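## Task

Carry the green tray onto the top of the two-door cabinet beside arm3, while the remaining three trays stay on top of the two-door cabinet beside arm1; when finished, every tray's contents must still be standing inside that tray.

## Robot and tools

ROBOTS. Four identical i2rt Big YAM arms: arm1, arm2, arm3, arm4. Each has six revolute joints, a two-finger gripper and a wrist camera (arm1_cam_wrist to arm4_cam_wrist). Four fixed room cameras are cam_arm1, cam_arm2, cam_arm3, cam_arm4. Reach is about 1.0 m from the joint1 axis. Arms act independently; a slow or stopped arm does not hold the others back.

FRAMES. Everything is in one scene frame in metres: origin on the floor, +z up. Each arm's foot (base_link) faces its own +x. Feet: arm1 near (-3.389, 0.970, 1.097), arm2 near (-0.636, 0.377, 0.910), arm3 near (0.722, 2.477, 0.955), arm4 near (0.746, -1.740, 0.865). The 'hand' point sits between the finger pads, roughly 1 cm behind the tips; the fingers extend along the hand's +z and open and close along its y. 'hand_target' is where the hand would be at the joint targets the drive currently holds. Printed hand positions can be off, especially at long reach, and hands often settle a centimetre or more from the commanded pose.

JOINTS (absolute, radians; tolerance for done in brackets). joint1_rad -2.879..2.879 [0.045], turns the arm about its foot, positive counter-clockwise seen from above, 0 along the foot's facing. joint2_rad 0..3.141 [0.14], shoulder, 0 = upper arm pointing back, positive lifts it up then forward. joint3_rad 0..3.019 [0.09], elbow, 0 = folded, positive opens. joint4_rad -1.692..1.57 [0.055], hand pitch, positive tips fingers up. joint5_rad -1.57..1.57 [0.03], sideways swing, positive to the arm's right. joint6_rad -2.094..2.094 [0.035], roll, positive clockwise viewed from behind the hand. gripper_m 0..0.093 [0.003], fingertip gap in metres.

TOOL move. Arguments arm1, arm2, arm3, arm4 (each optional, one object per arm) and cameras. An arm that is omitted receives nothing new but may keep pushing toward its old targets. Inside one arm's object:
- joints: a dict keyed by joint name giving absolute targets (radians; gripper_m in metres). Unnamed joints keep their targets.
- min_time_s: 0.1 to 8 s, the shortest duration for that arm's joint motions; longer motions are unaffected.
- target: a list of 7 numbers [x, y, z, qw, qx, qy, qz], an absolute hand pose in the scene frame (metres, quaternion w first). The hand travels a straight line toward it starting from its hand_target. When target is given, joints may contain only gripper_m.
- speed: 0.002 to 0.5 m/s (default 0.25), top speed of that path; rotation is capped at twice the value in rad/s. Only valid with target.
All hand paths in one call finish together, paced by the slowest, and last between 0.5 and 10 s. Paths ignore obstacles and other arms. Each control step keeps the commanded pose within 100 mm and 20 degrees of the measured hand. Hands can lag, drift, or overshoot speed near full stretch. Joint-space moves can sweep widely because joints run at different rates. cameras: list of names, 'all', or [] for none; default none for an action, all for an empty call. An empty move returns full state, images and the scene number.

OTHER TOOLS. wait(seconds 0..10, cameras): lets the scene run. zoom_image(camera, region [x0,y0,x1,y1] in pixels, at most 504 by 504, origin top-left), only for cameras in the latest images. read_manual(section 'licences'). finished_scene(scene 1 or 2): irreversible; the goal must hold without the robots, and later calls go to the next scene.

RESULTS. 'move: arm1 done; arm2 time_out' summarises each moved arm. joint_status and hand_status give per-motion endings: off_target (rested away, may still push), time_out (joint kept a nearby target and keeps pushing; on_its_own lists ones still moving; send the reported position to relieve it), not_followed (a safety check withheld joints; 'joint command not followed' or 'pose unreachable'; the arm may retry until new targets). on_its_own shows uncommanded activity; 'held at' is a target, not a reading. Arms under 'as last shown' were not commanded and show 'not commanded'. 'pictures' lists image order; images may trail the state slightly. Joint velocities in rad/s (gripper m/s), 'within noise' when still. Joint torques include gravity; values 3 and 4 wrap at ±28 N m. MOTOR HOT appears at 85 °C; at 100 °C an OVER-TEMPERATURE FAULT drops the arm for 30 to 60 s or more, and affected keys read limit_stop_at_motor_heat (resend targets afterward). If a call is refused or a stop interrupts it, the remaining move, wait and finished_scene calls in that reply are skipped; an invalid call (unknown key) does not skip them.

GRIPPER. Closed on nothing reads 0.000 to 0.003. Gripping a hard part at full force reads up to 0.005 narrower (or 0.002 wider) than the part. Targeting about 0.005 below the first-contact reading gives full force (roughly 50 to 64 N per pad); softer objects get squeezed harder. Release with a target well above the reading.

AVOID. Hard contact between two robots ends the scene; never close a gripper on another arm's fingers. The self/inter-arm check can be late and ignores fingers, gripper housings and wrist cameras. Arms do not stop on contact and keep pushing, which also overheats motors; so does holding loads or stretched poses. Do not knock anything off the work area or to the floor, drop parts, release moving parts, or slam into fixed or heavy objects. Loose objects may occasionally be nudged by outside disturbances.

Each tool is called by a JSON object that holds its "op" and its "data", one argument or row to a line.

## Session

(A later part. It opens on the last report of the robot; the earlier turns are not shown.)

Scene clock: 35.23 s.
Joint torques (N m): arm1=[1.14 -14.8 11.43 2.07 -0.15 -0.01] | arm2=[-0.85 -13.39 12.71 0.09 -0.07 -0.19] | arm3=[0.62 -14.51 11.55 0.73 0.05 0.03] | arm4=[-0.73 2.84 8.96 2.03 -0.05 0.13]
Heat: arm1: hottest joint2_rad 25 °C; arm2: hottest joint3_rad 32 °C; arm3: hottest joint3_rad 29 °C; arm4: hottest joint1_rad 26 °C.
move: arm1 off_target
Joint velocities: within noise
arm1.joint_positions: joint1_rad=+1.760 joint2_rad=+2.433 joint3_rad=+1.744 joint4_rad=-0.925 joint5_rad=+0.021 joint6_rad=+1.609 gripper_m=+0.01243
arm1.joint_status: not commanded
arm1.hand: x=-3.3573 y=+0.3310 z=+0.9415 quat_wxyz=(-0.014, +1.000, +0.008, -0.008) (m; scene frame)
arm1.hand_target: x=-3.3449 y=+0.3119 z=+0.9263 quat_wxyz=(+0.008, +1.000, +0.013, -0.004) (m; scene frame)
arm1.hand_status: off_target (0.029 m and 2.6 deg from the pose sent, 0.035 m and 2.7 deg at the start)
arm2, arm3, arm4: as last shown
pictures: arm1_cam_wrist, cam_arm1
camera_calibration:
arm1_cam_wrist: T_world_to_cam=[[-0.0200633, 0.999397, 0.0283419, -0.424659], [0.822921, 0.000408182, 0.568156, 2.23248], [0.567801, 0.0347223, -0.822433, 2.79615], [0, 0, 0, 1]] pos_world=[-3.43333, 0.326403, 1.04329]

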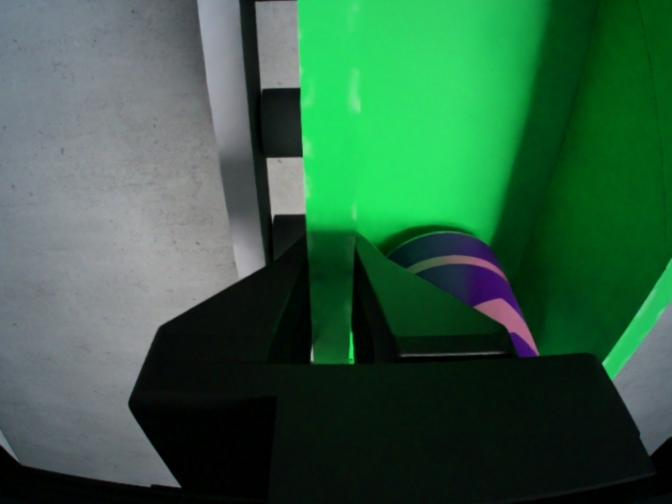

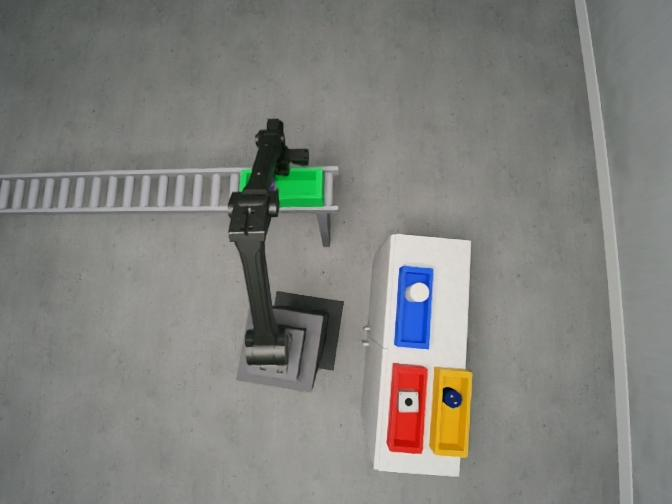

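{"op": "move", "data": {
  "arm1": {"target":[-3.345,0.298,0.985,0.012,1,0.013,-0.004],"speed":0.12}
}}

{"op": "move", "data": {
  "arm1": {"target":[-3.345,0.309,0.93,0.012,1,0.013,-0.004],"speed":0.08},
  "cameras": ["arm1_cam_wrist","cam_arm1"]
}}

{"op": "zoom_image", "data": {
  "camera": "cam_arm1",
  "region": [220, 150, 350, 225]
}}

Scene clock: 36.77 s.
Joint torques (N m): arm1=[1.14 -20.72 12.52 -0.91 -0.14 -0.02] | arm2=[-0.85 -13.45 12.72 0.09 -0.07 -0.18] | arm3=[0.79 -14.51 11.54 0.77 0.04 0.03] | arm4=[-0.73 2.84 8.96 2.03 -0.05 0.13]
Heat: arm1: hottest joint2_rad 25 °C; arm2: hottest joint3_rad 32 °C; arm3: hottest joint3_rad 29 °C; arm4: hottest joint1_rad 26 °C.
move: arm1 off_target
Joint velocities: within noise
arm1.joint_positions: joint1_rad=+1.760 joint2_rad=+2.433 joint3_rad=+1.769 joint4_rad=-0.963 joint5_rad=+0.021 joint6_rad=+1.609 gripper_m=+0.01243
arm1.joint_status: not commanded
arm1.hand: x=-3.3572 y=+0.3283 z=+0.9492 quat_wxyz=(-0.020, +1.000, +0.008, -0.008) (m; scene frame)
arm1.hand_target: x=-3.3449 y=+0.2999 z=+0.9857 quat_wxyz=(+0.012, +1.000, +0.013, -0.004) (m; scene frame)
arm1.hand_status: off_target (0.048 m and 3.8 deg from the pose sent, 0.056 m and 3.0 deg at the start)
arm2, arm3, arm4: as last shown
pictures: none

Scene clock: 38.00 s.
Joint torques (N m): arm1=[1.14 -17.44 9.29 0.65 -0.12 -0.02] | arm2=[-0.91 -13.45 12.72 0.09 -0.07 -0.18] | arm3=[0.85 -14.56 11.54 0.76 0.05 0.03] | arm4=[-0.73 2.84 8.98 2.03 -0.05 0.14]
Heat: arm1: hottest joint2_rad 25 °C; arm2: hottest joint3_rad 32 °C; arm3: hottest joint3_rad 29 °C; arm4: hottest joint1_rad 26 °C.
move: arm1 off_target
Joint velocities: within noise
arm1.joint_positions: joint1_rad=+1.761 joint2_rad=+2.460 joint3_rad=+1.769 joint4_rad=-0.892 joint5_rad=+0.021 joint6_rad=+1.610 gripper_m=+0.01243
arm1.joint_status: not commanded
arm1.hand: x=-3.3558 y=+0.3183 z=+0.9321 quat_wxyz=(+0.002, +1.000, +0.008, -0.007) (m; scene frame)
arm1.hand_target: x=-3.3450 y=+0.3094 z=+0.9303 quat_wxyz=(+0.012, +1.000, +0.013, -0.004) (m; scene frame)
arm1.hand_status: off_target (0.014 m and 1.3 deg from the pose sent, 0.030 m and 3.8 deg at the start)
arm2, arm3, arm4: as last shown
pictures: arm1_cam_wrist, cam_arm1
camera_calibration:
arm1_cam_wrist: T_world_to_cam=[[-0.0202344, 0.99979, -0.00331968, -0.38289], [0.821951, 0.0185253, 0.569257, 2.22653], [0.569199, 0.00878993, -0.822153, 2.80075], [0, 0, 0, 1]] pos_world=[-3.43203, 0.316944, 1.03391]

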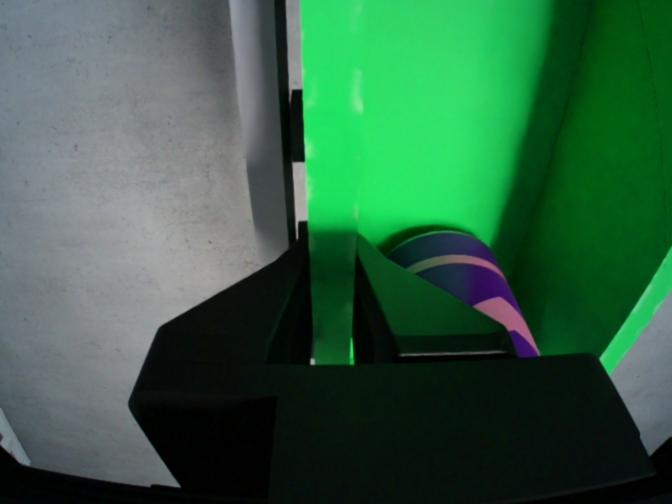

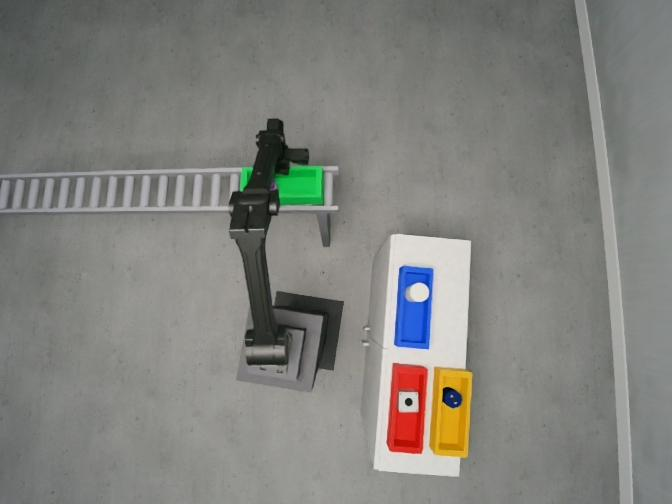

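Scaled by 3.877 from the camera's 672x504 image, which has a finer 960x720 frame.

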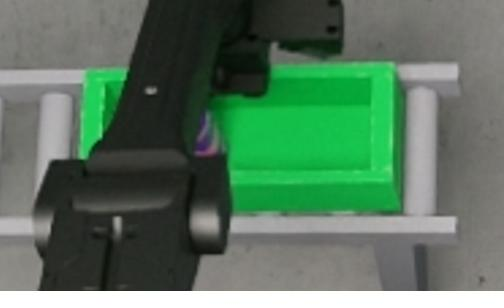

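{"op": "move", "data": {
  "arm1": {"target":[-3.345,0.311,0.905,0.006,1,0.012,-0.004],"speed":0.08},
  "cameras": ["arm1_cam_wrist","cam_arm1"]
}}

{"op": "zoom_image", "data": {
  "camera": "cam_arm1",
  "region": [220, 150, 350, 225]
}}

Scene clock: 39.37 s.
Joint torques (N m): arm1=[0.73 -14.62 10.19 1.29 -0.14 -0.02] | arm2=[-0.91 -13.45 12.71 0.1 -0.07 -0.18] | arm3=[0.73 -14.51 11.54 0.75 0.05 0.03] | arm4=[-0.73 2.78 8.96 2.03 -0.05 0.14]
Heat: arm1: hottest joint2_rad 25 °C; arm2: hottest joint3_rad 33 °C; arm3: hottest joint3_rad 29 °C; arm4: hottest joint1_rad 26 °C.
move: arm1 off_target
Joint velocities: within noise
arm1.joint_positions: joint1_rad=+1.766 joint2_rad=+2.464 joint3_rad=+1.769 joint4_rad=-0.884 joint5_rad=+0.021 joint6_rad=+1.611 gripper_m=+0.01243
arm1.joint_status: not commanded
arm1.hand: x=-3.3528 y=+0.3179 z=+0.9295 quat_wxyz=(+0.004, +1.000, +0.009, -0.007) (m; scene frame)
arm1.hand_target: x=-3.3451 y=+0.3125 z=+0.9059 quat_wxyz=(+0.006, +1.000, +0.012, -0.004) (m; scene frame)
arm1.hand_status: off_target (0.027 m and 0.5 deg from the pose sent, 0.030 m and 0.7 deg at the start)
arm2, arm3, arm4: as last shown
pictures: arm1_cam_wrist, cam_arm1
camera_calibration:
arm1_cam_wrist: T_world_to_cam=[[-0.0232814, 0.999706, -0.00680992, -0.389262], [0.821822, 0.0230167, 0.569279, 2.22372], [0.569269, 0.0076571, -0.822116, 2.79739], [0, 0, 0, 1]] pos_world=[-3.42903, 0.316545, 1.03121]

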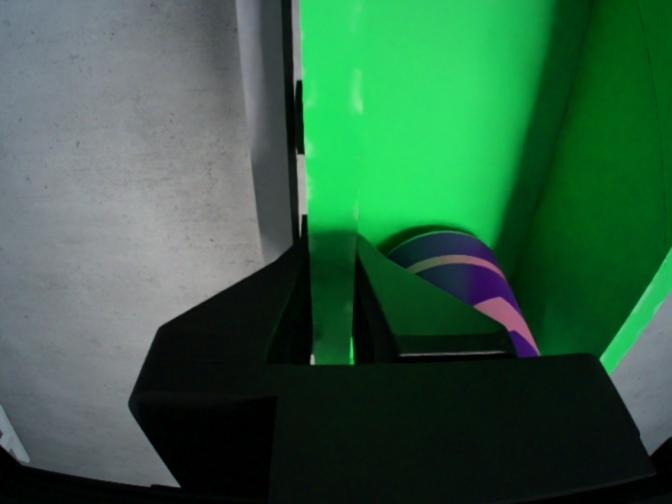

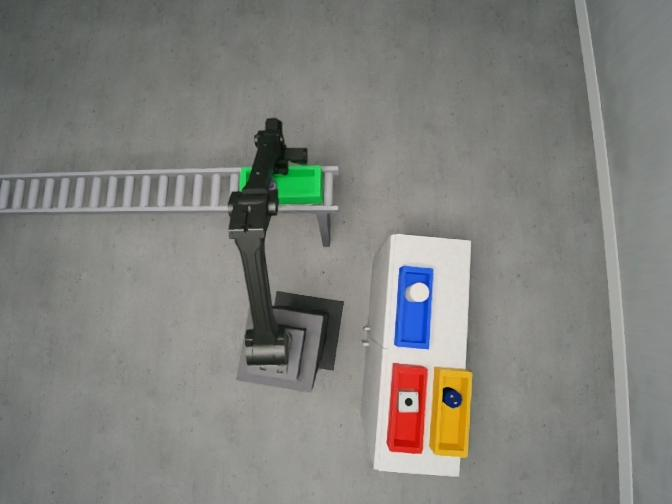

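Scaled by 3.877 from the camera's 672x504 image, which has a finer 960x720 frame.

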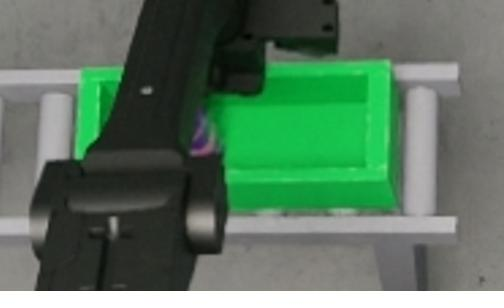

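{"op": "move", "data": {
  "arm1": {"target":[-3.347,0.313,0.922,0.006,1,0.012,-0.004],"speed":0.1}
}}

{"op": "move", "data": {
  "arm1": {"joints":{"gripper_m":0.04}}
}}

{"op": "move", "data": {
  "arm1": {"target":[-3.35,0.318,1.1,0.006,1,0.012,-0.004],"speed":0.4},
  "cameras": ["arm1_cam_wrist","cam_arm1"]
}}

{"op": "zoom_image", "data": {
  "camera": "cam_arm1",
  "region": [150, 130, 350, 230]
}}

Scene clock: 40.97 s.
Joint torques (N m): arm1=[0.5 -16.91 9.16 0.42 -0.14 -0.05] | arm2=[-0.85 -13.45 12.72 0.09 -0.07 -0.18] | arm3=[0.85 -14.56 11.55 0.72 0.04 0.03] | arm4=[-0.73 2.84 8.96 2.03 -0.05 0.14]
Heat: arm1: hottest joint2_rad 25 °C; arm2: hottest joint3_rad 33 °C; arm3: hottest joint3_rad 29 °C; arm4: hottest joint1_rad 26 °C.
move: arm1 off_target
Joint velocities: within noise
arm1.joint_positions: joint1_rad=+1.766 joint2_rad=+2.464 joint3_rad=+1.769 joint4_rad=-0.884 joint5_rad=+0.021 joint6_rad=+1.611 gripper_m=+0.01243
arm1.joint_status: not commanded
arm1.hand: x=-3.3528 y=+0.3179 z=+0.9295 quat_wxyz=(+0.004, +1.000, +0.009, -0.007) (m; scene frame)
arm1.hand_target: x=-3.3470 y=+0.3132 z=+0.9222 quat_wxyz=(+0.006, +1.000, +0.012, -0.004) (m; scene frame)
arm1.hand_status: off_target (0.011 m and 0.5 deg from the pose sent, 0.011 m and 0.5 deg at the start)
arm2, arm3: as last shown
arm4.joint_positions: joint1_rad=-0.546 joint2_rad=+0.615 joint3_rad=+1.544 joint4_rad=-1.256 joint5_rad=-0.261 joint6_rad=-0.380 gripper_m=+0.09396
arm4.joint_status: not commanded
arm4.hand: x=+0.8806 y=-1.9065 z=+1.4980 quat_wxyz=(-0.502, -0.207, -0.782, +0.305) (m; scene frame)
arm4.hand_target: x=+0.8787 y=-1.9029 z=+1.5072 quat_wxyz=(-0.508, -0.204, -0.776, +0.312) (m; scene frame)
arm4.hand_status: not commanded
pictures: none

Scene clock: 41.60 s.
Joint torques (N m): arm1=[0.5 -17.49 9.1 0.35 -0.05 -0.05] | arm2=[-0.85 -13.45 12.71 0.09 -0.07 -0.18] | arm3=[0.79 -14.56 11.55 0.75 0.05 0.02] | arm4=[-0.73 2.78 8.96 2.03 -0.05 0.14]
Heat: arm1: hottest joint2_rad 25 °C; arm2: hottest joint3_rad 33 °C; arm3: hottest joint3_rad 29 °C; arm4: hottest joint1_rad 26 °C.
move: arm1 done
Joint velocities: within noise
arm1.joint_positions: joint1_rad=+1.766 joint2_rad=+2.465 joint3_rad=+1.769 joint4_rad=-0.884 joint5_rad=+0.018 joint6_rad=+1.611 gripper_m=+0.03988
arm1.joint_status: all done
arm1.hand: x=-3.3524 y=+0.3182 z=+0.9288 quat_wxyz=(+0.003, +1.000, +0.009, -0.006) (m; scene frame)
arm1.hand_target: x=-3.3470 y=+0.3132 z=+0.9221 quat_wxyz=(+0.006, +1.000, +0.012, -0.004) (m; scene frame)
arm1.hand_status: not commanded
arm2.joint_positions: joint1_rad=+0.012 joint2_rad=+1.689 joint3_rad=+1.521 joint4_rad=-1.456 joint5_rad=+0.007 joint6_rad=-0.027 gripper_m=+0.06007
arm2.joint_status: not commanded
arm2.hand: x=-1.1314 y=+0.3763 z=+1.1005 quat_wxyz=(-0.002, +1.000, +0.017, +0.023) (m; scene frame)
arm2.hand_target: x=-1.1487 y=+0.3800 z=+1.1201 quat_wxyz=(+0.000, +1.000, +0.017, +0.000) (m; scene frame)
arm2.hand_status: not commanded
arm3.joint_positions: joint1_rad=-1.431 joint2_rad=+1.889 joint3_rad=+1.298 joint4_rad=-1.041 joint5_rad=+0.009 joint6_rad=-1.407 gripper_m=+0.06009
arm3.joint_status: not commanded
arm3.hand: x=+1.0483 y=+2.0886 z=+0.9703 quat_wxyz=(+0.009, +0.267, -0.963, -0.022) (m; scene frame)
arm3.hand_target: x=+1.0593 y=+2.0706 z=+0.9805 quat_wxyz=(+0.000, +0.259, -0.966, +0.000) (m; scene frame)
arm3.hand_status: not commanded
arm4: as last shown
pictures: none

Scene clock: 43.00 s.
Joint torques (N m): arm1=[0.32 -15.79 10.89 -0.27 -0.03 -0.08] | arm2=[-0.85 -13.45 12.72 0.1 -0.07 -0.18] | arm3=[0.62 -14.51 11.51 0.76 0.04 0.02] | arm4=[-0.73 2.78 8.96 2.03 -0.05 0.14]
Heat: arm1: hottest joint2_rad 25 °C; arm2: hottest joint3_rad 33 °C; arm3: hottest joint3_rad 29 °C; arm4: hottest joint1_rad 26 °C.
move: arm1 done
Joint velocities: within noise
arm1.joint_positions: joint1_rad=+1.766 joint2_rad=+2.192 joint3_rad=+1.784 joint4_rad=-1.156 joint5_rad=+0.018 joint6_rad=+1.611 gripper_m=+0.03995
arm1.joint_status: not commanded
arm1.hand: x=-3.3538 y=+0.3215 z=+1.1063 quat_wxyz=(+0.011, +1.000, +0.009, -0.005) (m; scene frame)
arm1.hand_target: x=-3.3500 y=+0.3181 z=+1.1001 quat_wxyz=(+0.006, +1.000, +0.012, -0.004) (m; scene frame)
arm1.hand_status: done (0.008 m and 0.7 deg from the pose sent, 0.171 m and 0.5 deg at the start; pose on its path clipped on 2 of 42 steps)
arm2, arm3, arm4: as last shown
pictures: arm1_cam_wrist, cam_arm1
camera_calibration:
arm1_cam_wrist: T_world_to_cam=[[-0.0231189, 0.999499, -0.0216169, -0.374801], [0.819811, 0.0313289, 0.571777, 2.1116], [0.572168, -0.00450295, -0.820124, 2.95465], [0, 0, 0, 1]] pos_world=[-3.43033, 0.321764, 1.20772]

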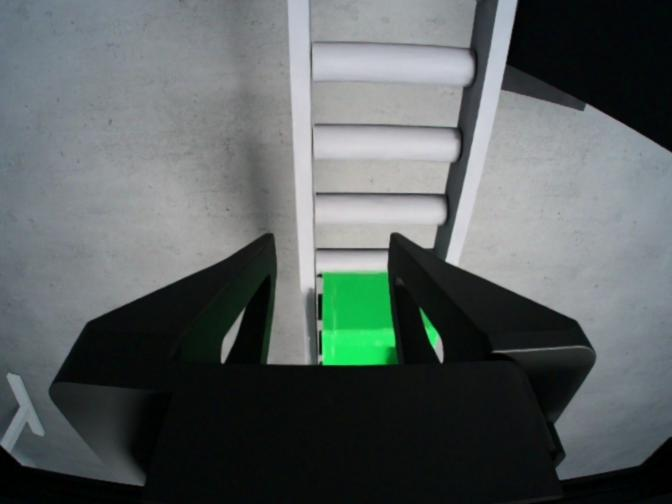

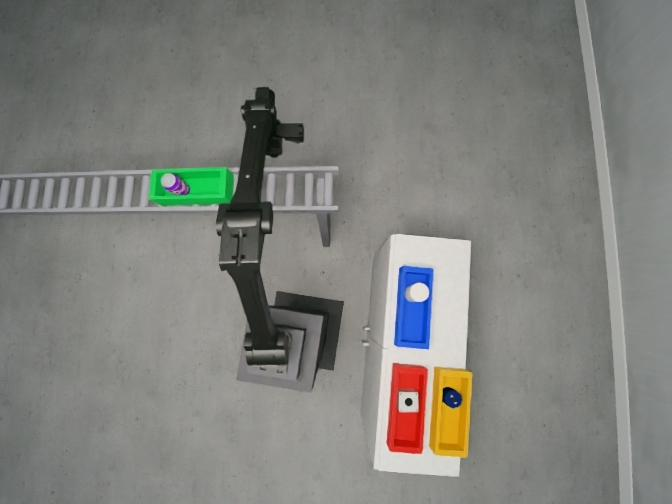

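Scaled by 2.520 from the camera's 672x504 image, which has a finer 960x720 frame.

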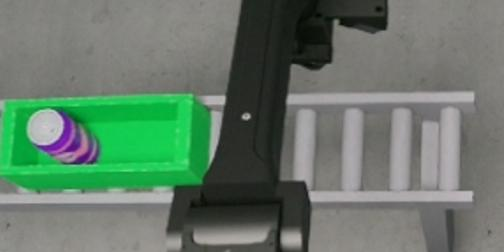

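{"op": "wait", "data": {
  "seconds": 8,
  "cameras": ["cam_arm2"]
}}

{"op": "wait", "data": {
  "seconds": 2,
  "cameras": ["cam_arm2","arm2_cam_wrist"]
}}

{"op": "zoom_image", "data": {
  "camera": "cam_arm2",
  "region": [340, 240, 500, 350]
}}

Scene clock: 51.37 s.
Joint torques (N m): arm1=[0.32 -15.97 10.85 -0.25 -0.04 -0.08] | arm2=[-0.91 -13.45 12.72 0.08 -0.07 -0.18] | arm3=[0.91 -14.51 11.55 0.73 0.05 0.04] | arm4=[-0.73 2.78 8.96 2.03 -0.05 0.14]
Heat: arm1: hottest joint3_rad 25 °C; arm2: hottest joint3_rad 34 °C; arm3: hottest joint3_rad 30 °C; arm4: hottest joint1_rad 26 °C.
Joint velocities: within noise
arm1.joint_positions: joint1_rad=+1.766 joint2_rad=+2.192 joint3_rad=+1.784 joint4_rad=-1.156 joint5_rad=+0.018 joint6_rad=+1.611 gripper_m=+0.03995
arm1.joint_status: not commanded
arm1.hand: x=-3.3538 y=+0.3215 z=+1.1063 quat_wxyz=(+0.011, +1.000, +0.009, -0.005) (m; scene frame)
arm1.hand_target: x=-3.3500 y=+0.3181 z=+1.1001 quat_wxyz=(+0.006, +1.000, +0.012, -0.004) (m; scene frame)
arm1.hand_status: done (0.008 m and 0.7 deg from the pose sent, 0.171 m and 0.5 deg at the start; pose on its path clipped on 2 of 42 steps)
arm2.joint_positions: joint1_rad=+0.012 joint2_rad=+1.689 joint3_rad=+1.521 joint4_rad=-1.456 joint5_rad=+0.007 joint6_rad=-0.027 gripper_m=+0.06007
arm2.joint_status: not commanded
arm2.hand: x=-1.1314 y=+0.3763 z=+1.1005 quat_wxyz=(-0.002, +1.000, +0.017, +0.023) (m; scene frame)
arm2.hand_target: x=-1.1487 y=+0.3800 z=+1.1201 quat_wxyz=(+0.000, +1.000, +0.017, +0.000) (m; scene frame)
arm2.hand_status: not commanded
arm3.joint_positions: joint1_rad=-1.431 joint2_rad=+1.889 joint3_rad=+1.298 joint4_rad=-1.041 joint5_rad=+0.009 joint6_rad=-1.407 gripper_m=+0.06009
arm3.joint_status: not commanded
arm3.hand: x=+1.0483 y=+2.0886 z=+0.9703 quat_wxyz=(+0.009, +0.267, -0.963, -0.022) (m; scene frame)
arm3.hand_target: x=+1.0593 y=+2.0706 z=+0.9805 quat_wxyz=(+0.000, +0.259, -0.966, +0.000) (m; scene frame)
arm3.hand_status: not commanded
arm4.joint_positions: joint1_rad=-0.546 joint2_rad=+0.615 joint3_rad=+1.544 joint4_rad=-1.256 joint5_rad=-0.261 joint6_rad=-0.380 gripper_m=+0.09396
arm4.joint_status: not commanded
arm4.hand: x=+0.8806 y=-1.9065 z=+1.4980 quat_wxyz=(-0.502, -0.207, -0.782, +0.305) (m; scene frame)
arm4.hand_target: x=+0.8787 y=-1.9029 z=+1.5072 quat_wxyz=(-0.508, -0.204, -0.776, +0.312) (m; scene frame)
arm4.hand_status: not commanded
wait: 8.00 s; at rest from the start
pictures: cam_arm2

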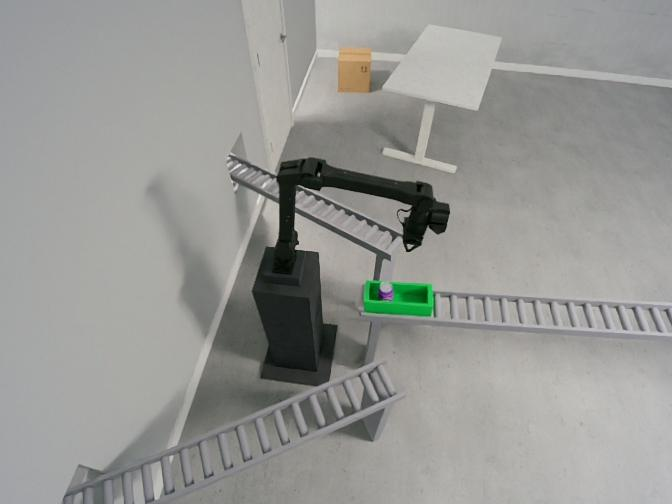

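Scene clock: 53.37 s.
Joint torques (N m): arm1=[0.38 -15.97 10.86 -0.27 -0.04 -0.08] | arm2=[-0.85 -13.45 12.72 0.08 -0.07 -0.19] | arm3=[0.85 -14.51 11.52 0.75 0.04 0.04] | arm4=[-0.73 2.84 8.96 2.02 -0.05 0.14]
Heat: arm1: hottest joint3_rad 25 °C; arm2: hottest joint3_rad 35 °C; arm3: hottest joint3_rad 30 °C; arm4: hottest joint1_rad 26 °C.
Joint velocities: within noise
arm1.joint_positions: joint1_rad=+1.766 joint2_rad=+2.192 joint3_rad=+1.784 joint4_rad=-1.156 joint5_rad=+0.018 joint6_rad=+1.611 gripper_m=+0.03995
arm1.joint_status: not commanded
arm1.hand: x=-3.3538 y=+0.3215 z=+1.1063 quat_wxyz=(+0.011, +1.000, +0.009, -0.005) (m; scene frame)
arm1.hand_target: x=-3.3500 y=+0.3181 z=+1.1001 quat_wxyz=(+0.006, +1.000, +0.012, -0.004) (m; scene frame)
arm1.hand_status: done (0.008 m and 0.7 deg from the pose sent, 0.171 m and 0.5 deg at the start; pose on its path clipped on 2 of 42 steps)
arm2.joint_positions: joint1_rad=+0.012 joint2_rad=+1.689 joint3_rad=+1.521 joint4_rad=-1.456 joint5_rad=+0.007 joint6_rad=-0.027 gripper_m=+0.06007
arm2.joint_status: not commanded
arm2.hand: x=-1.1314 y=+0.3763 z=+1.1005 quat_wxyz=(-0.002, +1.000, +0.017, +0.023) (m; scene frame)
arm2.hand_target: x=-1.1487 y=+0.3800 z=+1.1201 quat_wxyz=(+0.000, +1.000, +0.017, +0.000) (m; scene frame)
arm2.hand_status: not commanded
arm3.joint_positions: joint1_rad=-1.431 joint2_rad=+1.889 joint3_rad=+1.298 joint4_rad=-1.041 joint5_rad=+0.009 joint6_rad=-1.407 gripper_m=+0.06009
arm3.joint_status: not commanded
arm3.hand: x=+1.0483 y=+2.0886 z=+0.9703 quat_wxyz=(+0.009, +0.267, -0.963, -0.022) (m; scene frame)
arm3.hand_target: x=+1.0593 y=+2.0706 z=+0.9805 quat_wxyz=(+0.000, +0.259, -0.966, +0.000) (m; scene frame)
arm3.hand_status: not commanded
arm4.joint_positions: joint1_rad=-0.546 joint2_rad=+0.615 joint3_rad=+1.544 joint4_rad=-1.256 joint5_rad=-0.261 joint6_rad=-0.380 gripper_m=+0.09396
arm4.joint_status: not commanded
arm4.hand: x=+0.8806 y=-1.9065 z=+1.4980 quat_wxyz=(-0.502, -0.207, -0.782, +0.305) (m; scene frame)
arm4.hand_target: x=+0.8787 y=-1.9029 z=+1.5072 quat_wxyz=(-0.508, -0.204, -0.776, +0.312) (m; scene frame)
arm4.hand_status: not commanded
wait: 2.00 s; at rest by 0.27 s
pictures: arm2_cam_wrist, cam_arm2
camera_calibration:
arm2_cam_wrist: T_world_to_cam=[[-0.0697536, 0.997497, 0.0115855, -0.4723], [0.782213, 0.0474841, 0.621199, 0.187018], [0.619094, 0.0523932, -0.783568, 1.66743], [0, 0, 0, 1]] pos_world=[-1.21153, 0.374876, 1.19584]

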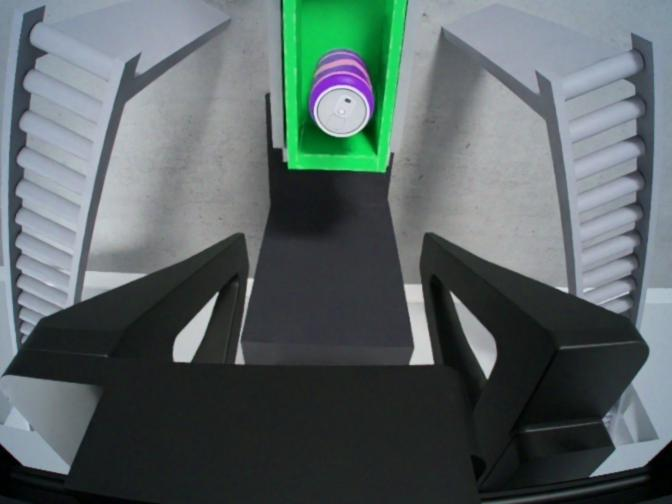

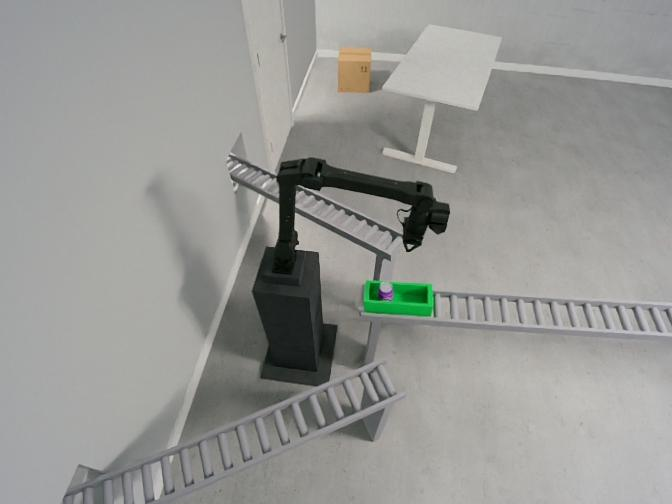

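Scaled by 3.150 from the camera's 672x504 image, which has a finer 960x720 frame.

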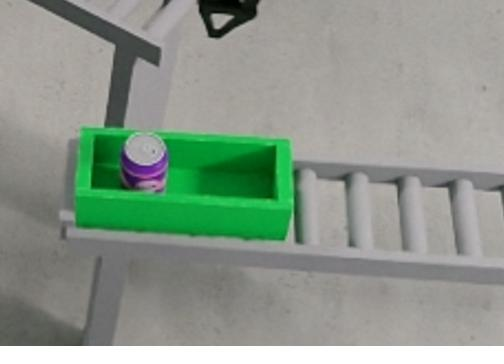

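{"op": "move", "data": {
  "arm2": {"target":[-1.18,0.347,0.88,0,1,0.019,0],"speed":0.3,"joints":{"gripper_m":0.05}},
  "arm1": {"target":[-3.35,0.45,1.25,0.006,1,0.012,-0.004],"speed":0.3},
  "cameras": ["cam_arm2","arm2_cam_wrist"]
}}

{"op": "zoom_image", "data": {
  "camera": "cam_arm2",
  "region": [340, 240, 500, 350]
}}

Scene clock: 56.67 s.
Joint torques (N m): arm1=[1.14 -12.4 8.91 -0.21 -0.03 0.02] | arm2=[0.32 -16.03 7.27 0.77 -0.05 -0.01] | arm3=[0.73 -14.33 11.49 0.77 0.05 0.04] | arm4=[-0.73 2.84 8.98 2.03 -0.05 0.14]
Heat: arm1: hottest joint3_rad 25 °C; arm2: hottest joint3_rad 35 °C; arm3: hottest joint3_rad 30 °C; arm4: hottest joint1_rad 26 °C.
move: arm1 done; arm2 done
Joint velocities: within noise
arm1.joint_positions: joint1_rad=+1.772 joint2_rad=+1.747 joint3_rad=+1.493 joint4_rad=-1.306 joint5_rad=+0.018 joint6_rad=+1.621 gripper_m=+0.03995
arm1.joint_status: not commanded
arm1.hand: x=-3.3589 y=+0.4458 z=+1.2527 quat_wxyz=(+0.014, +1.000, +0.007, -0.005) (m; scene frame)
arm1.hand_target: x=-3.3502 y=+0.4500 z=+1.2501 quat_wxyz=(+0.006, +1.000, +0.012, -0.004) (m; scene frame)
arm1.hand_status: done (0.010 m and 1.1 deg from the pose sent, 0.193 m and 0.7 deg at the start)
arm2.joint_positions: joint1_rad=+0.057 joint2_rad=+2.004 joint3_rad=+1.348 joint4_rad=-0.937 joint5_rad=+0.005 joint6_rad=+0.011 gripper_m=+0.05007
arm2.joint_status: all done
arm2.hand: x=-1.1747 y=+0.3510 z=+0.8790 quat_wxyz=(-0.001, +1.000, +0.020, +0.007) (m; scene frame)
arm2.hand_target: x=-1.1799 y=+0.3470 z=+0.8800 quat_wxyz=(+0.000, +1.000, +0.019, +0.000) (m; scene frame)
arm2.hand_status: done (0.007 m and 0.9 deg from the pose sent, 0.228 m and 2.7 deg at the start)
arm3, arm4: as last shown
pictures: arm2_cam_wrist, cam_arm2
camera_calibration:
arm2_cam_wrist: T_world_to_cam=[[-0.0756752, 0.997049, 0.0129332, -0.455512], [0.801306, 0.0530889, 0.595894, 0.402365], [0.593449, 0.0554579, -0.802959, 1.5079], [0, 0, 0, 1]] pos_world=[-1.25175, 0.349181, 0.976908]

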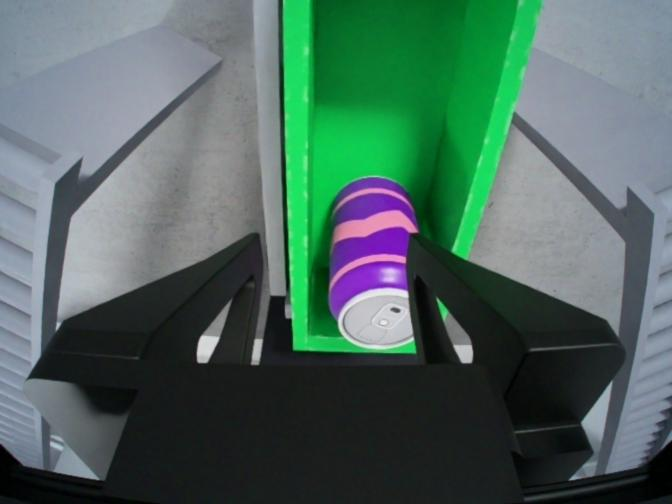

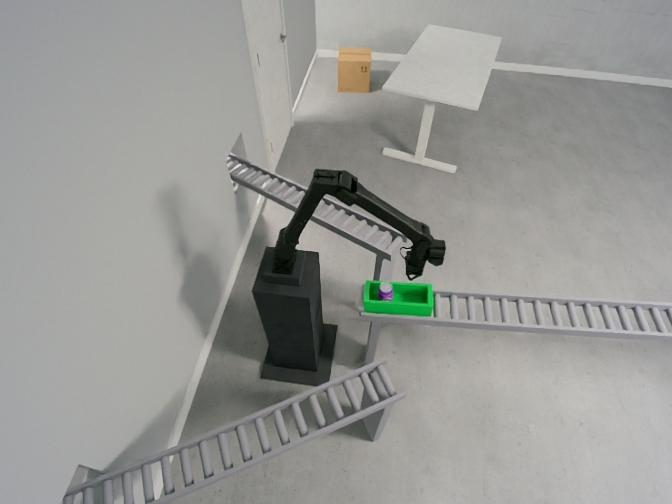

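Scaled by 3.150 from the camera's 672x504 image, which has a finer 960x720 frame.

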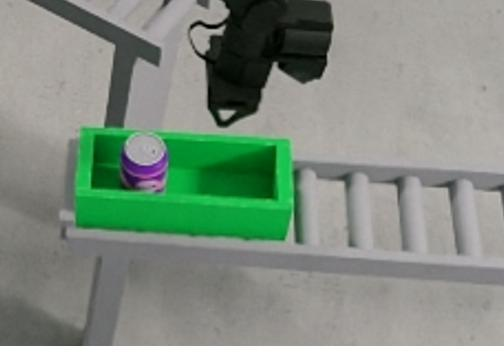

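{"op": "move", "data": {
  "arm2": {"target":[-1.179,0.340,0.80,0,1,0.019,0],"speed":0.2,"joints":{"gripper_m":0.04}},
  "cameras": ["arm2_cam_wrist"]
}}

Scene clock: 58.50 s.
Joint torques (N m): arm1=[1.2 -12.63 9.02 -0.21 -0.03 0.01] | arm2=[0.44 -17.08 6.13 0.77 -0.05 -0.01] | arm3=[0.73 -14.62 11.51 0.73 0.04 0.03] | arm4=[-0.73 2.78 8.98 2.03 -0.05 0.14]
Heat: arm1: hottest joint3_rad 25 °C; arm2: hottest joint3_rad 34 °C; arm3: hottest joint3_rad 30 °C; arm4: hottest joint1_rad 26 °C.
move: arm2 done
Joint velocities: within noise
arm1, arm3, arm4: as last shown
arm2.joint_positions: joint1_rad=+0.068 joint2_rad=+2.143 joint3_rad=+1.323 joint4_rad=-0.772 joint5_rad=+0.005 joint6_rad=+0.023 gripper_m=+0.04008
arm2.joint_status: all done
arm2.hand: x=-1.1745 y=+0.3448 z=+0.7988 quat_wxyz=(-0.002, +1.000, +0.020, +0.007) (m; scene frame)
arm2.hand_target: x=-1.1790 y=+0.3400 z=+0.8001 quat_wxyz=(+0.000, +1.000, +0.019, +0.000) (m; scene frame)
arm2.hand_status: done (0.007 m and 0.8 deg from the pose sent, 0.080 m and 0.9 deg at the start)
pictures: arm2_cam_wrist
camera_calibration:
arm2_cam_wrist: T_world_to_cam=[[-0.0741322, 0.99716, 0.0132437, -0.446762], [0.801659, 0.0516883, 0.595543, 0.451554], [0.593168, 0.0547659, -0.803214, 1.44384], [0, 0, 0, 1]] pos_world=[-1.25155, 0.34308, 0.896708]

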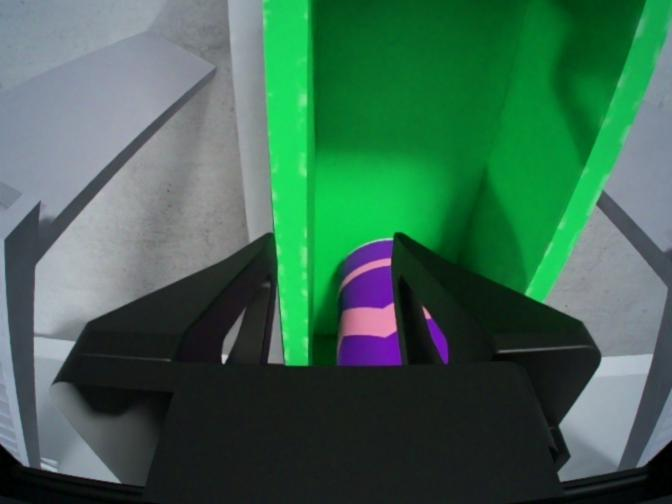

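{"op": "move", "data": {
  "arm2": {"target":[-1.179,0.328,0.80,0,1,0.019,0],"speed":0.2,"joints":{"gripper_m":0.04}},
  "cameras": ["arm2_cam_wrist"]
}}

Scene clock: 60.37 s.
Joint torques (N m): arm1=[1.2 -12.63 9.03 -0.21 -0.03 0.01] | arm2=[0.21 -16.85 6.42 0.7 -0.04 -0.02] | arm3=[0.67 -14.51 11.52 0.76 0.04 0.04] | arm4=[-0.73 2.78 8.96 2.03 -0.05 0.14]
Heat: arm1: hottest joint3_rad 25 °C; arm2: hottest joint3_rad 34 °C; arm3: hottest joint3_rad 30 °C; arm4: hottest joint1_rad 26 °C.
move: arm2 done
Joint velocities: within noise
arm1, arm3, arm4: as last shown
arm2.joint_positions: joint1_rad=+0.093 joint2_rad=+2.143 joint3_rad=+1.323 joint4_rad=-0.772 joint5_rad=+0.005 joint6_rad=+0.045 gripper_m=+0.04007
arm2.joint_status: all done
arm2.hand: x=-1.1735 y=+0.3314 z=+0.7988 quat_wxyz=(-0.002, +1.000, +0.021, +0.007) (m; scene frame)
arm2.hand_target: x=-1.1790 y=+0.3279 z=+0.8002 quat_wxyz=(+0.000, +1.000, +0.019, +0.000) (m; scene frame)
arm2.hand_status: done (0.007 m and 0.9 deg from the pose sent, 0.017 m and 0.8 deg at the start)
pictures: arm2_cam_wrist
camera_calibration:
arm2_cam_wrist: T_world_to_cam=[[-0.0771875, 0.996927, 0.0133346, -0.436855], [0.801554, 0.0540958, 0.59547, 0.450607], [0.592919, 0.0566512, -0.803267, 1.44311], [0, 0, 0, 1]] pos_world=[-1.25055, 0.329383, 0.896708]

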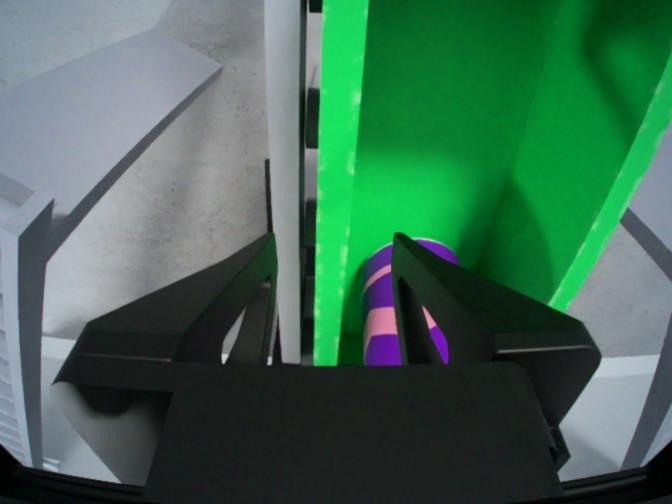

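{"op": "move", "data": {
  "arm2": {"target":[-1.179,0.328,0.760,0,1,0.019,0],"speed":0.12}
}}

{"op": "move", "data": {
  "arm2": {"joints":{"gripper_m":0.0}},
  "cameras": ["arm2_cam_wrist","cam_arm2"]
}}

{"op": "zoom_image", "data": {
  "camera": "cam_arm2",
  "region": [340, 240, 500, 350]
}}

Scene clock: 62.13 s.
Joint torques (N m): arm1=[1.14 -12.63 9.03 -0.23 -0.03 0.01] | arm2=[0.21 -16.67 6.2 0.76 -0.04 -0.01] | arm3=[0.79 -14.62 11.54 0.69 0.05 0.03] | arm4=[-0.73 2.84 8.96 2.03 -0.05 0.14]
Heat: arm1: hottest joint2_rad 25 °C; arm2: hottest joint3_rad 33 °C; arm3: hottest joint3_rad 30 °C; arm4: hottest joint1_rad 26 °C.
move: arm2 done
Joint velocities: within noise
arm1, arm3, arm4: as last shown
arm2.joint_positions: joint1_rad=+0.093 joint2_rad=+2.215 joint3_rad=+1.323 joint4_rad=-0.699 joint5_rad=+0.005 joint6_rad=+0.046 gripper_m=+0.04007
arm2.joint_status: not commanded
arm2.hand: x=-1.1728 y=+0.3313 z=+0.7611 quat_wxyz=(-0.002, +1.000, +0.021, +0.007) (m; scene frame)
arm2.hand_target: x=-1.1789 y=+0.3279 z=+0.7601 quat_wxyz=(+0.000, +1.000, +0.019, +0.000) (m; scene frame)
arm2.hand_status: done (0.007 m and 0.8 deg from the pose sent, 0.039 m and 0.9 deg at the start)
pictures: none

Scene clock: 62.77 s.
Joint torques (N m): arm1=[1.2 -12.63 9.02 -0.21 -0.03 0.01] | arm2=[0.09 -16.67 6.22 0.68 0.03 -0.18] | arm3=[0.62 -14.45 11.54 0.8 0.05 0.04] | arm4=[-0.73 2.78 8.96 2.03 -0.04 0.14]
Heat: arm1: hottest joint2_rad 25 °C; arm2: hottest joint3_rad 33 °C; arm3: hottest joint3_rad 30 °C; arm4: hottest joint1_rad 26 °C.
move: arm2 off_target
Joint velocities: within noise
arm1, arm3, arm4: as last shown
arm2.joint_positions: joint1_rad=+0.094 joint2_rad=+2.215 joint3_rad=+1.323 joint4_rad=-0.697 joint5_rad=+0.003 joint6_rad=+0.062 gripper_m=+0.01197
arm2.joint_status: gripper_m off_target (ended at +0.01200, target +0.00000)
arm2.hand: x=-1.1733 y=+0.3306 z=+0.7611 quat_wxyz=(-0.001, +1.000, +0.013, +0.005) (m; scene frame)
arm2.hand_target: x=-1.1790 y=+0.3280 z=+0.7601 quat_wxyz=(+0.000, +1.000, +0.019, +0.000) (m; scene frame)
arm2.hand_status: not commanded
pictures: arm2_cam_wrist, cam_arm2
camera_calibration:
arm2_cam_wrist: T_world_to_cam=[[-0.0615242, 0.998038, 0.0116198, -0.416212], [0.804052, 0.0426616, 0.593026, 0.481422], [0.591367, 0.0458284, -0.8051, 1.41593], [0, 0, 0, 1]] pos_world=[-1.25003, 0.329967, 0.859302]

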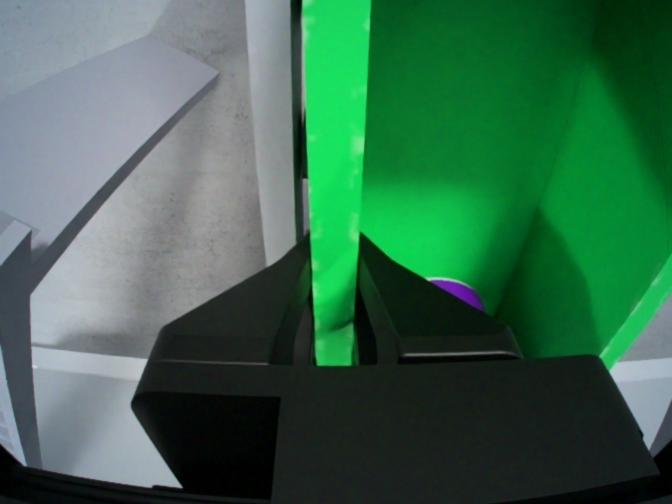

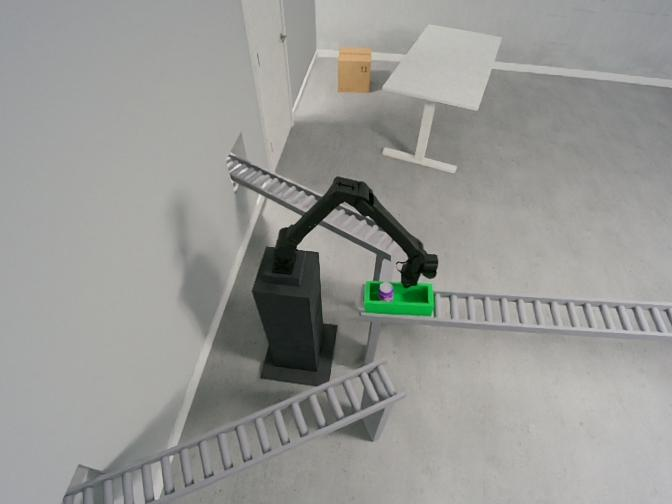

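Scaled by 3.150 from the camera's 672x504 image, which has a finer 960x720 frame.

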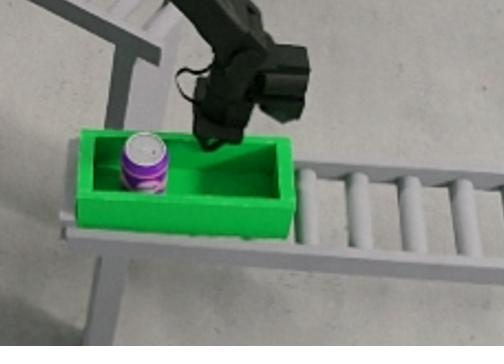

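{"op": "move", "data": {
  "arm2": {"joints":{"gripper_m":0.03}}
}}

{"op": "move", "data": {
  "arm2": {"target":[-1.158,0.328,0.760,0,1,0.015,0],"speed":0.06},
  "cameras": ["arm2_cam_wrist","cam_arm2"]
}}

{"op": "zoom_image", "data": {
  "camera": "cam_arm2",
  "region": [340, 240, 500, 350]
}}

Scene clock: 63.87 s.
Joint torques (N m): arm1=[1.14 -12.63 9.03 -0.21 -0.03 0.01] | arm2=[0.09 -16.67 6.22 0.69 0.03 -0.18] | arm3=[0.85 -14.45 11.55 0.72 0.04 0.03] | arm4=[-0.73 2.78 8.96 2.03 -0.05 0.14]
Heat: arm1: hottest joint2_rad 25 °C; arm2: hottest joint3_rad 33 °C; arm3: hottest joint3_rad 30 °C; arm4: hottest joint1_rad 26 °C.
move: arm2 done
Joint velocities: within noise
arm1, arm3, arm4: as last shown
arm2.joint_positions: joint1_rad=+0.094 joint2_rad=+2.215 joint3_rad=+1.323 joint4_rad=-0.697 joint5_rad=+0.003 joint6_rad=+0.062 gripper_m=+0.02987
arm2.joint_status: all done
arm2.hand: x=-1.1733 y=+0.3306 z=+0.7611 quat_wxyz=(-0.001, +1.000, +0.013, +0.005) (m; scene frame)
arm2.hand_target: x=-1.1790 y=+0.3280 z=+0.7601 quat_wxyz=(+0.000, +1.000, +0.019, +0.000) (m; scene frame)
arm2.hand_status: not commanded
pictures: none

Scene clock: 65.13 s.
Joint torques (N m): arm1=[1.2 -12.63 9.03 -0.23 -0.03 0.01] | arm2=[0.44 -18.14 4.66 0.73 0.03 -0.06] | arm3=[0.62 -14.33 11.51 0.75 0.04 0.01] | arm4=[-0.73 2.78 8.96 2.03 -0.05 0.14]
Heat: arm1: hottest joint2_rad 25 °C; arm2: hottest joint3_rad 33 °C; arm3: hottest joint3_rad 30 °C; arm4: hottest joint1_rad 26 °C.
move: arm2 off_target
Joint velocities: within noise
arm1, arm3, arm4: as last shown
arm2.joint_positions: joint1_rad=+0.094 joint2_rad=+2.208 joint3_rad=+1.266 joint4_rad=-0.660 joint5_rad=+0.003 joint6_rad=+0.062 gripper_m=+0.02995
arm2.joint_status: not commanded
arm2.hand: x=-1.1536 y=+0.3323 z=+0.7515 quat_wxyz=(-0.001, +1.000, +0.013, +0.012) (m; scene frame)
arm2.hand_target: x=-1.1578 y=+0.3280 z=+0.7599 quat_wxyz=(+0.000, +1.000, +0.015, +0.000) (m; scene frame)
arm2.hand_status: off_target (0.011 m and 1.3 deg from the pose sent, 0.015 m and 0.7 deg at the start)
pictures: arm2_cam_wrist, cam_arm2
camera_calibration:
arm2_cam_wrist: T_world_to_cam=[[-0.061729, 0.998021, 0.0119497, -0.417074], [0.796796, 0.0420656, 0.602782, 0.455733], [0.601087, 0.0467306, -0.797816, 1.40188], [0, 0, 0, 1]] pos_world=[-1.23152, 0.331568, 0.848716]

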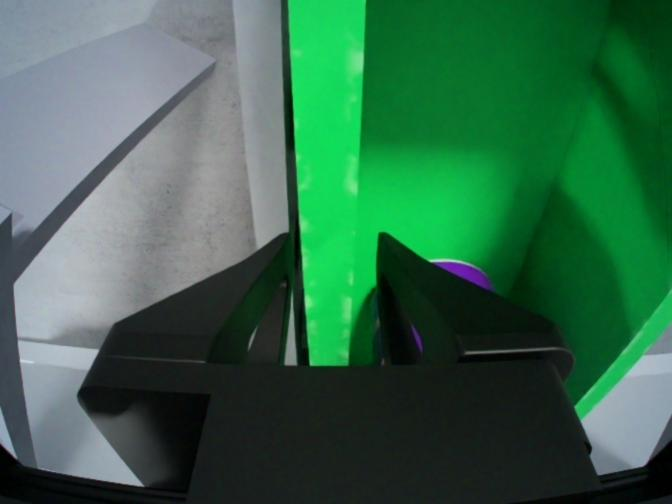

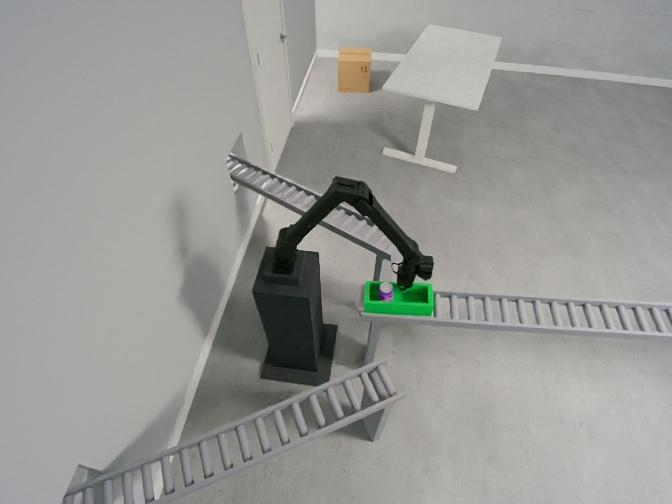

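Scaled by 3.150 from the camera's 672x504 image, which has a finer 960x720 frame.

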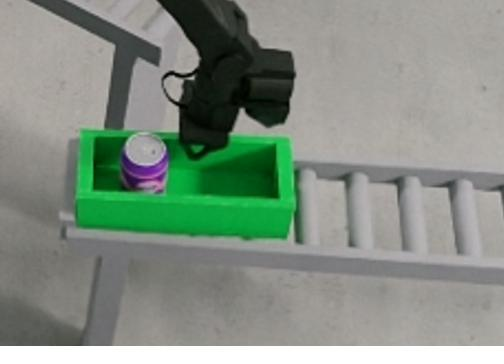

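{"op": "move", "data": {
  "arm2": {"joints":{"gripper_m":0.0}}
}}

{"op": "move", "data": {
  "arm2": {"target":[-1.160,0.328,0.82,0,1,0.013,0],"speed":0.08},
  "cameras": ["arm2_cam_wrist","cam_arm2"]
}}

{"op": "zoom_image", "data": {
  "camera": "cam_arm2",
  "region": [340, 240, 500, 350]
}}

Scene clock: 66.07 s.
Joint torques (N m): arm1=[1.14 -12.69 9.01 -0.23 -0.03 0] | arm2=[0.26 -18.14 4.67 0.73 0.03 -0.11] | arm3=[0.67 -14.56 11.51 0.72 0.05 0.04] | arm4=[-0.73 2.84 8.98 2.03 -0.05 0.14]
Heat: arm1: hottest joint2_rad 25 °C; arm2: hottest joint3_rad 33 °C; arm3: hottest joint3_rad 31 °C; arm4: hottest joint1_rad 26 °C.
move: arm2 off_target
Joint velocities: within noise
arm1: as last shown
arm2.joint_positions: joint1_rad=+0.095 joint2_rad=+2.208 joint3_rad=+1.266 joint4_rad=-0.659 joint5_rad=+0.003 joint6_rad=+0.067 gripper_m=+0.01196
arm2.joint_status: gripper_m off_target (ended at +0.01199, target +0.00000)
arm2.hand: x=-1.1538 y=+0.3315 z=+0.7517 quat_wxyz=(-0.001, +1.000, +0.012, +0.011) (m; scene frame)
arm2.hand_target: x=-1.1579 y=+0.3281 z=+0.7598 quat_wxyz=(+0.000, +1.000, +0.015, +0.000) (m; scene frame)
arm2.hand_status: not commanded
arm3.joint_positions: joint1_rad=-1.431 joint2_rad=+1.889 joint3_rad=+1.298 joint4_rad=-1.041 joint5_rad=+0.009 joint6_rad=-1.407 gripper_m=+0.06009
arm3.joint_status: not commanded
arm3.hand: x=+1.0483 y=+2.0886 z=+0.9703 quat_wxyz=(+0.009, +0.267, -0.963, -0.022) (m; scene frame)
arm3.hand_target: x=+1.0593 y=+2.0706 z=+0.9805 quat_wxyz=(+0.000, +0.259, -0.966, +0.000) (m; scene frame)
arm3.hand_status: not commanded
arm4.joint_positions: joint1_rad=-0.546 joint2_rad=+0.615 joint3_rad=+1.544 joint4_rad=-1.256 joint5_rad=-0.261 joint6_rad=-0.380 gripper_m=+0.09396
arm4.joint_status: not commanded
arm4.hand: x=+0.8806 y=-1.9065 z=+1.4980 quat_wxyz=(-0.502, -0.207, -0.782, +0.305) (m; scene frame)
arm4.hand_target: x=+0.8787 y=-1.9029 z=+1.5072 quat_wxyz=(-0.508, -0.204, -0.776, +0.312) (m; scene frame)
arm4.hand_status: not commanded
pictures: none

Scene clock: 67.60 s.
Joint torques (N m): arm1=[1.2 -12.63 9.03 -0.23 -0.03 0.01] | arm2=[0.26 -20.01 5.98 -0.27 0.19 -0.07] | arm3=[0.56 -14.56 11.52 0.77 0.04 0.03] | arm4=[-0.73 2.78 8.96 2.03 -0.05 0.14]
Heat: arm1: hottest joint2_rad 25 °C; arm2: hottest joint3_rad 33 °C; arm3: hottest joint3_rad 31 °C; arm4: hottest joint1_rad 26 °C.
move: arm2 off_target
Joint velocities: within noise
arm1.joint_positions: joint1_rad=+1.772 joint2_rad=+1.747 joint3_rad=+1.493 joint4_rad=-1.306 joint5_rad=+0.018 joint6_rad=+1.621 gripper_m=+0.03995
arm1.joint_status: not commanded
arm1.hand: x=-3.3589 y=+0.4458 z=+1.2527 quat_wxyz=(+0.014, +1.000, +0.007, -0.005) (m; scene frame)
arm1.hand_target: x=-3.3502 y=+0.4500 z=+1.2501 quat_wxyz=(+0.006, +1.000, +0.012, -0.004) (m; scene frame)
arm1.hand_status: not commanded
arm2.joint_positions: joint1_rad=+0.095 joint2_rad=+2.123 joint3_rad=+1.259 joint4_rad=-0.752 joint5_rad=-0.002 joint6_rad=+0.067 gripper_m=+0.01196
arm2.joint_status: not commanded
arm2.hand: x=-1.1495 y=+0.3311 z=+0.7930 quat_wxyz=(+0.001, +1.000, +0.011, +0.019) (m; scene frame)
arm2.hand_target: x=-1.1598 y=+0.3281 z=+0.8194 quat_wxyz=(+0.000, +1.000, +0.013, +0.000) (m; scene frame)
arm2.hand_status: off_target (0.029 m and 2.2 deg from the pose sent, 0.069 m and 1.3 deg at the start)
arm3, arm4: as last shown
pictures: arm2_cam_wrist, cam_arm2
camera_calibration:
arm2_cam_wrist: T_world_to_cam=[[-0.057903, 0.998293, 0.0075903, -0.408404], [0.788158, 0.0410456, 0.614102, 0.408974], [0.612743, 0.0415408, -0.78919, 1.44094], [0, 0, 0, 1]] pos_world=[-1.22891, 0.331062, 0.889123]

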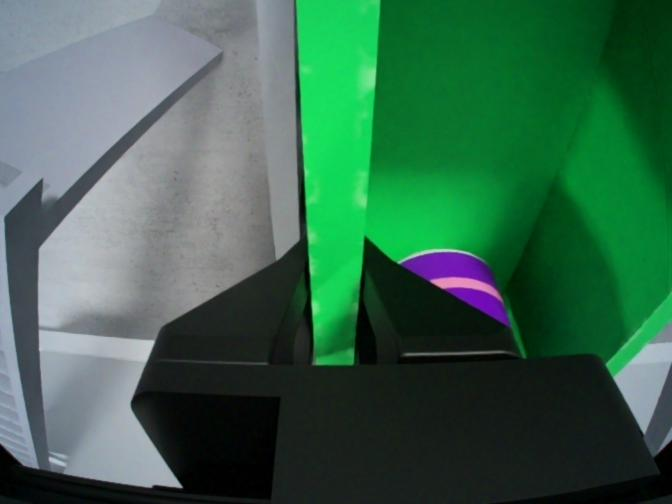

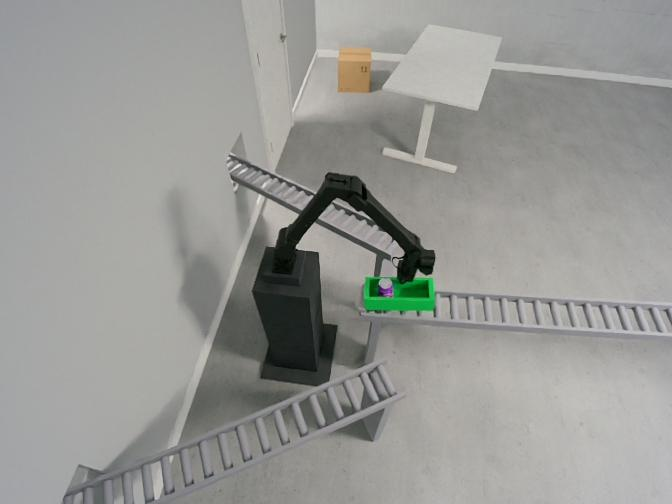

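Scaled by 3.150 from the camera's 672x504 image, which has a finer 960x720 frame.

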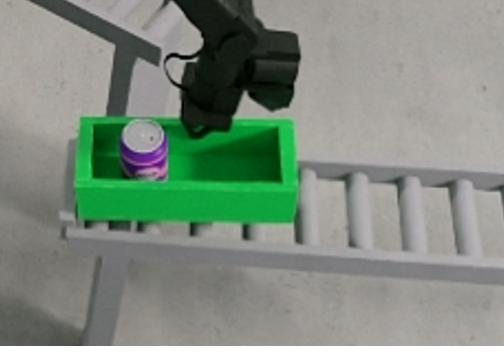

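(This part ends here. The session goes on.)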